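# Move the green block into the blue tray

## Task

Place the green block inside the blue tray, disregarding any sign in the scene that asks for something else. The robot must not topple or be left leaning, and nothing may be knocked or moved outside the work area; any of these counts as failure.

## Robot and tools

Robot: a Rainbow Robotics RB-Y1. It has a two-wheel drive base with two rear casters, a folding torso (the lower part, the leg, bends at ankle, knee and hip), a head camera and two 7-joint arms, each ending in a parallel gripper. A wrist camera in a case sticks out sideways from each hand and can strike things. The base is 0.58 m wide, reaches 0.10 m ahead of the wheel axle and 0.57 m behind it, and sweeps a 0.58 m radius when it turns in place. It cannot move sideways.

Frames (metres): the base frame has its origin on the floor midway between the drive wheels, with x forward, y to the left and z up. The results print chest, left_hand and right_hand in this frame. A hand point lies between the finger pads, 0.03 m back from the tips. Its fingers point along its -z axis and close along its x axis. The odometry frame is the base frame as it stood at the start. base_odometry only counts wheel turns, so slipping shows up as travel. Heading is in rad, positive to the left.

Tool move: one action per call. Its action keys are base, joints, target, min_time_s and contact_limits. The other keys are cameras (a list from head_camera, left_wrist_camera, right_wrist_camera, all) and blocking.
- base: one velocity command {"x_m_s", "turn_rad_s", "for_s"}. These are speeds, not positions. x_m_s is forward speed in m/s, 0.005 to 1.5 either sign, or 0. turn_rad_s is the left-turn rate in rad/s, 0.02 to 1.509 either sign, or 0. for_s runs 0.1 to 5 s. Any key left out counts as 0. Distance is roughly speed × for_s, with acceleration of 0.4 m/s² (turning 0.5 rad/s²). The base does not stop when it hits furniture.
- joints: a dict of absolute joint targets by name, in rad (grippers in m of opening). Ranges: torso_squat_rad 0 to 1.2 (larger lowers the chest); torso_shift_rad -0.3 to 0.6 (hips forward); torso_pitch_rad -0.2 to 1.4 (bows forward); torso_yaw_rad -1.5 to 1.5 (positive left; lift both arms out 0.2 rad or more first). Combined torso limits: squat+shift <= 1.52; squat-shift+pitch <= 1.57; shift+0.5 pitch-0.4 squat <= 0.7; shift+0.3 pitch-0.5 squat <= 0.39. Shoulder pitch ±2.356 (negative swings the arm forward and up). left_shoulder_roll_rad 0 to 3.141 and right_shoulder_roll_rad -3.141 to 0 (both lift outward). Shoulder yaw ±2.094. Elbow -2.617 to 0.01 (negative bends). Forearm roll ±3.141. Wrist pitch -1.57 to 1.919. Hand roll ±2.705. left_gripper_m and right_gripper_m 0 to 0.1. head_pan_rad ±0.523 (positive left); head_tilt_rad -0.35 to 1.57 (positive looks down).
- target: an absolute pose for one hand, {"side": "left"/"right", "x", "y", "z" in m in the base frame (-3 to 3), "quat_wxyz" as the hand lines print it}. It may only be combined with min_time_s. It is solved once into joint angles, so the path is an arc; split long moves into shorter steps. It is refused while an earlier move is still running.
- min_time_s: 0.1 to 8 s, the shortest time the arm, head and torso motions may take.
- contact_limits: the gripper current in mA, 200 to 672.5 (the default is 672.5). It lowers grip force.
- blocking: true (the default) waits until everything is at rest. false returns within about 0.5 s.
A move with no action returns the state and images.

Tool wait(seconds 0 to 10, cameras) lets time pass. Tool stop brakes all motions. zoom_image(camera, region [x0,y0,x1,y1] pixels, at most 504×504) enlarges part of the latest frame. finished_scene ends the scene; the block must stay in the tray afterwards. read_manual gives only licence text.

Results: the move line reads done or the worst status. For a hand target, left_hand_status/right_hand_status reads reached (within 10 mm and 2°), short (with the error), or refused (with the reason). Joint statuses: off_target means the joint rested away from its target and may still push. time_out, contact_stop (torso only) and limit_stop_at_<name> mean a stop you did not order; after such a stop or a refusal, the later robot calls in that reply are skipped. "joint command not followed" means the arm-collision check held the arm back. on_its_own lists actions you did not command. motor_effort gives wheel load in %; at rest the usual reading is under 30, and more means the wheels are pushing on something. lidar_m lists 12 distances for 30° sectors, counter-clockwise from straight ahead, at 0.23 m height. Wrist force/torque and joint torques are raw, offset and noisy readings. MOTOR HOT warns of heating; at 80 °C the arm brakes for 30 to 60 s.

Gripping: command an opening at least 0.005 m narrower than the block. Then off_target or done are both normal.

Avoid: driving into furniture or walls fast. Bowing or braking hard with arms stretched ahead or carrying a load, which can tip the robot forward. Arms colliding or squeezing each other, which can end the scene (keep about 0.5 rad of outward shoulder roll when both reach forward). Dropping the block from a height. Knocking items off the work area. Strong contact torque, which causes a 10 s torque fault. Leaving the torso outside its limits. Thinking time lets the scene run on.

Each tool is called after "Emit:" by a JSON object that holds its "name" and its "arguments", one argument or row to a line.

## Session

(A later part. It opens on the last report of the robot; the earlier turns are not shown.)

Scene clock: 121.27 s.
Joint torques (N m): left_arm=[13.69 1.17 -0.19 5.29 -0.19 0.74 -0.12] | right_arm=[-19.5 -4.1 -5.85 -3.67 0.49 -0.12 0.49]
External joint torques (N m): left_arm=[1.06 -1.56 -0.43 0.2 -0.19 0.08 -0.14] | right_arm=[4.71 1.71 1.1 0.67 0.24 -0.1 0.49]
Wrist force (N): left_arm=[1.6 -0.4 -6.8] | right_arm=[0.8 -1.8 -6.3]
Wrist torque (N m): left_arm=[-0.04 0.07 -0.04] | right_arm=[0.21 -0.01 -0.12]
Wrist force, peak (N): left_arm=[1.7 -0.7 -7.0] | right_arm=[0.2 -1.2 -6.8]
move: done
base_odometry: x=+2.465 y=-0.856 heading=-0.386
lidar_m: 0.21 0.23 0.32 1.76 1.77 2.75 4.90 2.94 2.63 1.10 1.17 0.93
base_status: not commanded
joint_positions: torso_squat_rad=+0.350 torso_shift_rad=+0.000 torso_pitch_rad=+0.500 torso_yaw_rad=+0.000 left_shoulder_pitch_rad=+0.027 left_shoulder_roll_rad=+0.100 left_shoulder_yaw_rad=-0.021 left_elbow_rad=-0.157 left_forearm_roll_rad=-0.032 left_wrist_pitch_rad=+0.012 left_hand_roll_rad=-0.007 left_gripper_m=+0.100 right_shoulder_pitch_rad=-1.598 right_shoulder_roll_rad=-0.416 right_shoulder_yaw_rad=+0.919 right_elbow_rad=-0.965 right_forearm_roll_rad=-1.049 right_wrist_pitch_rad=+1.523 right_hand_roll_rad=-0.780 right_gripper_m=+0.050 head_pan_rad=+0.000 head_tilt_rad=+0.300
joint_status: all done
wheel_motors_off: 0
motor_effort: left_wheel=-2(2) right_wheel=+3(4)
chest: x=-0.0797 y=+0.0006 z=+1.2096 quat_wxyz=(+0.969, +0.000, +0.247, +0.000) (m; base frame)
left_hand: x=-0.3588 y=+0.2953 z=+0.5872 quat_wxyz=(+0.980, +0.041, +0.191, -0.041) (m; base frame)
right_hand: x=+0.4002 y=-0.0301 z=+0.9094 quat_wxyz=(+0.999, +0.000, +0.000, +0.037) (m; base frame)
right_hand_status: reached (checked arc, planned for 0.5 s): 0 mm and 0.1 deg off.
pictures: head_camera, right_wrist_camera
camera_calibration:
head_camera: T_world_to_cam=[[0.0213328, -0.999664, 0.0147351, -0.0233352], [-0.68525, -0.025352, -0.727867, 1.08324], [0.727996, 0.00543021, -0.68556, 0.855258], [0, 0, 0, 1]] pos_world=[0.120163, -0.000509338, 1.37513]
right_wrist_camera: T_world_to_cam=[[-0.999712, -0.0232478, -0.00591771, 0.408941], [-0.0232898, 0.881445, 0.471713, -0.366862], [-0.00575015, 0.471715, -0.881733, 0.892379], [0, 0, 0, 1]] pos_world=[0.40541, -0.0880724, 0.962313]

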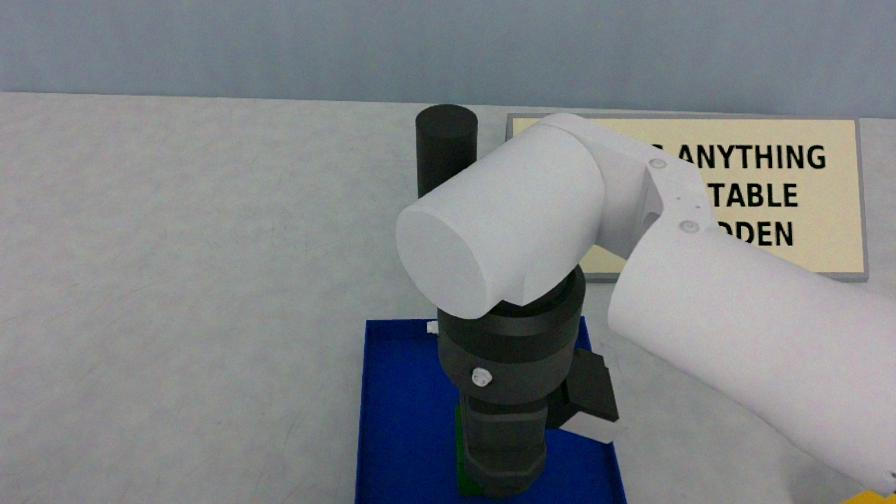

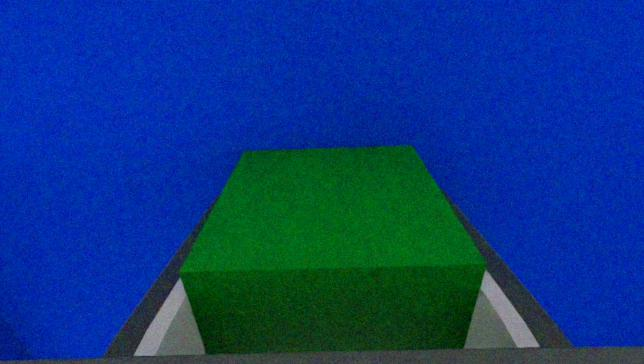

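Emit:
{"name": "move", "arguments": {
  "target": {"side": "right", "x": 0.4, "y": -0.03, "z": 0.906, "quat_wxyz": [0.9993, 0, 0, 0.037]},
  "min_time_s": 0.5
}}

Scene clock: 124.07 s.
Joint torques (N m): left_arm=[13.83 1.12 -0.15 5.14 0.12 0.5 0] | right_arm=[-17.27 -3.02 -4.83 -2.86 0.41 -0.38 0.5]
External joint torques (N m): left_arm=[1.2 -1.62 -0.39 0.05 0.13 -0.16 -0.02] | right_arm=[6.94 2.77 2.05 1.48 0.16 -0.36 0.5]
Wrist force (N): left_arm=[1.2 -0.1 -6.9] | right_arm=[-1.6 -2.9 4.0]
Wrist torque (N m): left_arm=[-0.08 -0.01 -0.03] | right_arm=[0.25 -0.30 -0.14]
Wrist force, peak (N): left_arm=[2.0 -0.8 -7.4] | right_arm=[0.2 -1.4 -6.8]
move: done
base_odometry: x=+2.465 y=-0.856 heading=-0.386
lidar_m: 0.21 0.22 0.30 1.77 1.78 2.75 4.90 2.94 2.64 1.10 1.18 0.92
base_status: not commanded
joint_positions: torso_squat_rad=+0.350 torso_shift_rad=+0.000 torso_pitch_rad=+0.500 torso_yaw_rad=+0.000 left_shoulder_pitch_rad=+0.027 left_shoulder_roll_rad=+0.100 left_shoulder_yaw_rad=-0.021 left_elbow_rad=-0.157 left_forearm_roll_rad=-0.032 left_wrist_pitch_rad=+0.012 left_hand_roll_rad=-0.007 left_gripper_m=+0.100 right_shoulder_pitch_rad=-1.596 right_shoulder_roll_rad=-0.412 right_shoulder_yaw_rad=+0.920 right_elbow_rad=-0.955 right_forearm_roll_rad=-1.046 right_wrist_pitch_rad=+1.516 right_hand_roll_rad=-0.776 right_gripper_m=+0.050 head_pan_rad=+0.000 head_tilt_rad=+0.300
joint_status: all done
wheel_motors_off: 0
motor_effort: left_wheel=-2(3) right_wheel=+2(4)
chest: x=-0.0797 y=+0.0006 z=+1.2096 quat_wxyz=(+0.969, +0.000, +0.247, +0.000) (m; base frame)
left_hand: x=-0.3588 y=+0.2953 z=+0.5872 quat_wxyz=(+0.980, +0.041, +0.191, -0.041) (m; base frame)
right_hand: x=+0.4005 y=-0.0300 z=+0.9068 quat_wxyz=(+0.999, +0.000, -0.001, +0.037) (m; base frame)
right_hand_status: reached (checked arc, planned for 0.5 s): 1 mm and 0.1 deg off.
pictures: none

Contact. Release.

Emit:
{"name": "move", "arguments": {
  "joints": {"right_gripper_m": 0.09}
}}

Emit:
{"name": "move", "arguments": {
  "target": {"side": "right", "x": 0.4, "y": -0.03, "z": 1.03, "quat_wxyz": [0.9993, 0, 0, 0.037]},
  "min_time_s": 1.2,
  "cameras": ["head_camera", "right_wrist_camera"]
}}

Scene clock: 127.43 s.
Joint torques (N m): left_arm=[14.16 1.37 0.08 5.05 -0.09 0.74 0.02] | right_arm=[-19.18 -3.77 -5.92 -3.47 0.34 -0.13 0.5]
External joint torques (N m): left_arm=[1.53 -1.37 -0.16 -0.04 -0.09 0.08 0] | right_arm=[5.03 2.02 0.96 0.87 0.09 -0.11 0.5]
Wrist force (N): left_arm=[1.2 0.0 -6.5] | right_arm=[0.4 -1.5 -4.9]
Wrist torque (N m): left_arm=[-0.12 0.00 -0.01] | right_arm=[0.17 -0.04 -0.09]
Wrist force, peak (N): left_arm=[1.7 -0.3 -7.5] | right_arm=[-1.7 -3.2 5.1]
move: done
base_odometry: x=+2.465 y=-0.856 heading=-0.386
lidar_m: 0.22 0.22 0.31 1.77 1.78 2.75 4.89 2.93 2.64 1.11 1.18 0.93
base_status: not commanded
joint_positions: torso_squat_rad=+0.350 torso_shift_rad=+0.000 torso_pitch_rad=+0.500 torso_yaw_rad=+0.000 left_shoulder_pitch_rad=+0.027 left_shoulder_roll_rad=+0.100 left_shoulder_yaw_rad=-0.021 left_elbow_rad=-0.157 left_forearm_roll_rad=-0.032 left_wrist_pitch_rad=+0.012 left_hand_roll_rad=-0.007 left_gripper_m=+0.100 right_shoulder_pitch_rad=-1.595 right_shoulder_roll_rad=-0.412 right_shoulder_yaw_rad=+0.921 right_elbow_rad=-0.955 right_forearm_roll_rad=-1.046 right_wrist_pitch_rad=+1.516 right_hand_roll_rad=-0.776 right_gripper_m=+0.090 head_pan_rad=+0.000 head_tilt_rad=+0.300
joint_status: all done
wheel_motors_off: 0
motor_effort: left_wheel=-2(3) right_wheel=+3(3)
chest: x=-0.0797 y=+0.0006 z=+1.2096 quat_wxyz=(+0.969, +0.000, +0.247, +0.000) (m; base frame)
left_hand: x=-0.3588 y=+0.2953 z=+0.5872 quat_wxyz=(+0.980, +0.041, +0.191, -0.041) (m; base frame)
right_hand: x=+0.4003 y=-0.0300 z=+0.9065 quat_wxyz=(+0.999, +0.000, -0.001, +0.037) (m; base frame)
pictures: none

Scene clock: 128.97 s.
Joint torques (N m): left_arm=[13.78 1.55 -0.07 5.42 -0.16 0.58 -0.03] | right_arm=[-22.39 -7.68 -8.57 -3.74 -0.06 0.12 -0.04]
External joint torques (N m): left_arm=[1.15 -1.18 -0.31 0.33 -0.16 -0.08 -0.05] | right_arm=[2.36 -0.77 -0.48 0.01 -0.3 0.13 -0.04]
Wrist force (N): left_arm=[0.9 -0.6 -6.7] | right_arm=[0.4 -1.1 -5.0]
Wrist torque (N m): left_arm=[-0.01 -0.03 -0.04] | right_arm=[0.14 -0.04 0.10]
Wrist force, peak (N): left_arm=[1.2 -1.0 -7.3] | right_arm=[1.2 -1.3 -6.0]
move: done
base_odometry: x=+2.465 y=-0.856 heading=-0.386
lidar_m: 0.21 0.23 0.31 1.77 1.78 2.75 4.90 2.94 2.63 1.11 1.18 0.93
base_status: not commanded
joint_positions: torso_squat_rad=+0.350 torso_shift_rad=+0.000 torso_pitch_rad=+0.500 torso_yaw_rad=+0.000 left_shoulder_pitch_rad=+0.027 left_shoulder_roll_rad=+0.100 left_shoulder_yaw_rad=-0.021 left_elbow_rad=-0.157 left_forearm_roll_rad=-0.032 left_wrist_pitch_rad=+0.012 left_hand_roll_rad=-0.007 left_gripper_m=+0.100 right_shoulder_pitch_rad=-1.755 right_shoulder_roll_rad=-0.521 right_shoulder_yaw_rad=+0.824 right_elbow_rad=-1.144 right_forearm_roll_rad=-1.165 right_wrist_pitch_rad=+1.785 right_hand_roll_rad=-0.872 right_gripper_m=+0.090 head_pan_rad=+0.000 head_tilt_rad=+0.300
joint_status: all done
wheel_motors_off: 0
motor_effort: left_wheel=-2(3) right_wheel=+2(4)
chest: x=-0.0797 y=+0.0006 z=+1.2096 quat_wxyz=(+0.969, +0.000, +0.247, +0.000) (m; base frame)
left_hand: x=-0.3588 y=+0.2953 z=+0.5872 quat_wxyz=(+0.980, +0.041, +0.191, -0.041) (m; base frame)
right_hand: x=+0.4001 y=-0.0300 z=+1.0298 quat_wxyz=(+0.999, +0.000, +0.000, +0.037) (m; base frame)
right_hand_status: reached (checked arc, planned for 1.2 s): 0 mm and 0.1 deg off.
pictures: head_camera, right_wrist_camera
camera_calibration:
head_camera: T_world_to_cam=[[0.0213307, -0.999664, 0.0147381, -0.0233391], [-0.685147, -0.0253519, -0.727964, 1.08336], [0.728093, 0.00543022, -0.685457, 0.855105], [0, 0, 0, 1]] pos_world=[0.120163, -0.000509338, 1.37513]
right_wrist_camera: T_world_to_cam=[[-0.9997, -0.0241256, -0.00431969, 0.407847], [-0.0233175, 0.88191, 0.470841, -0.422885], [-0.00754973, 0.470801, -0.882207, 0.999694], [0, 0, 0, 1]] pos_world=[0.405412, -0.0878706, 1.08281]

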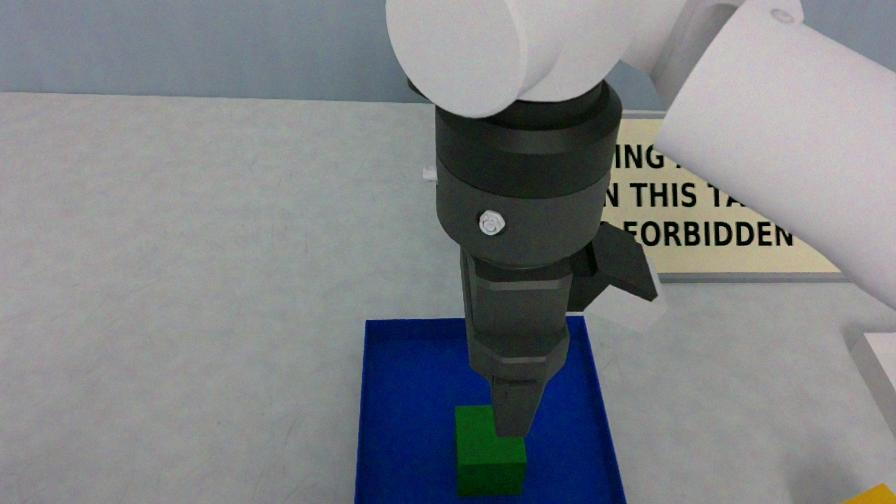

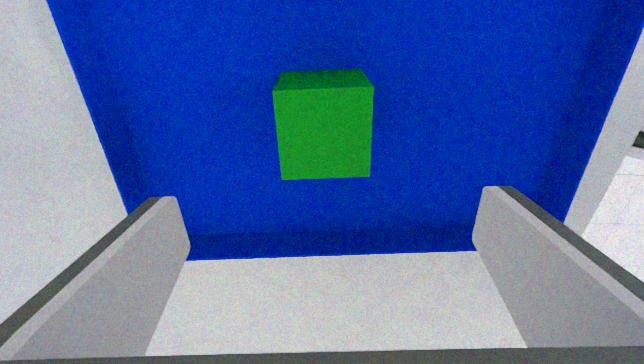

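Emit:
{"name": "finished_scene", "arguments": {

}}

The scene is finished: the task was done.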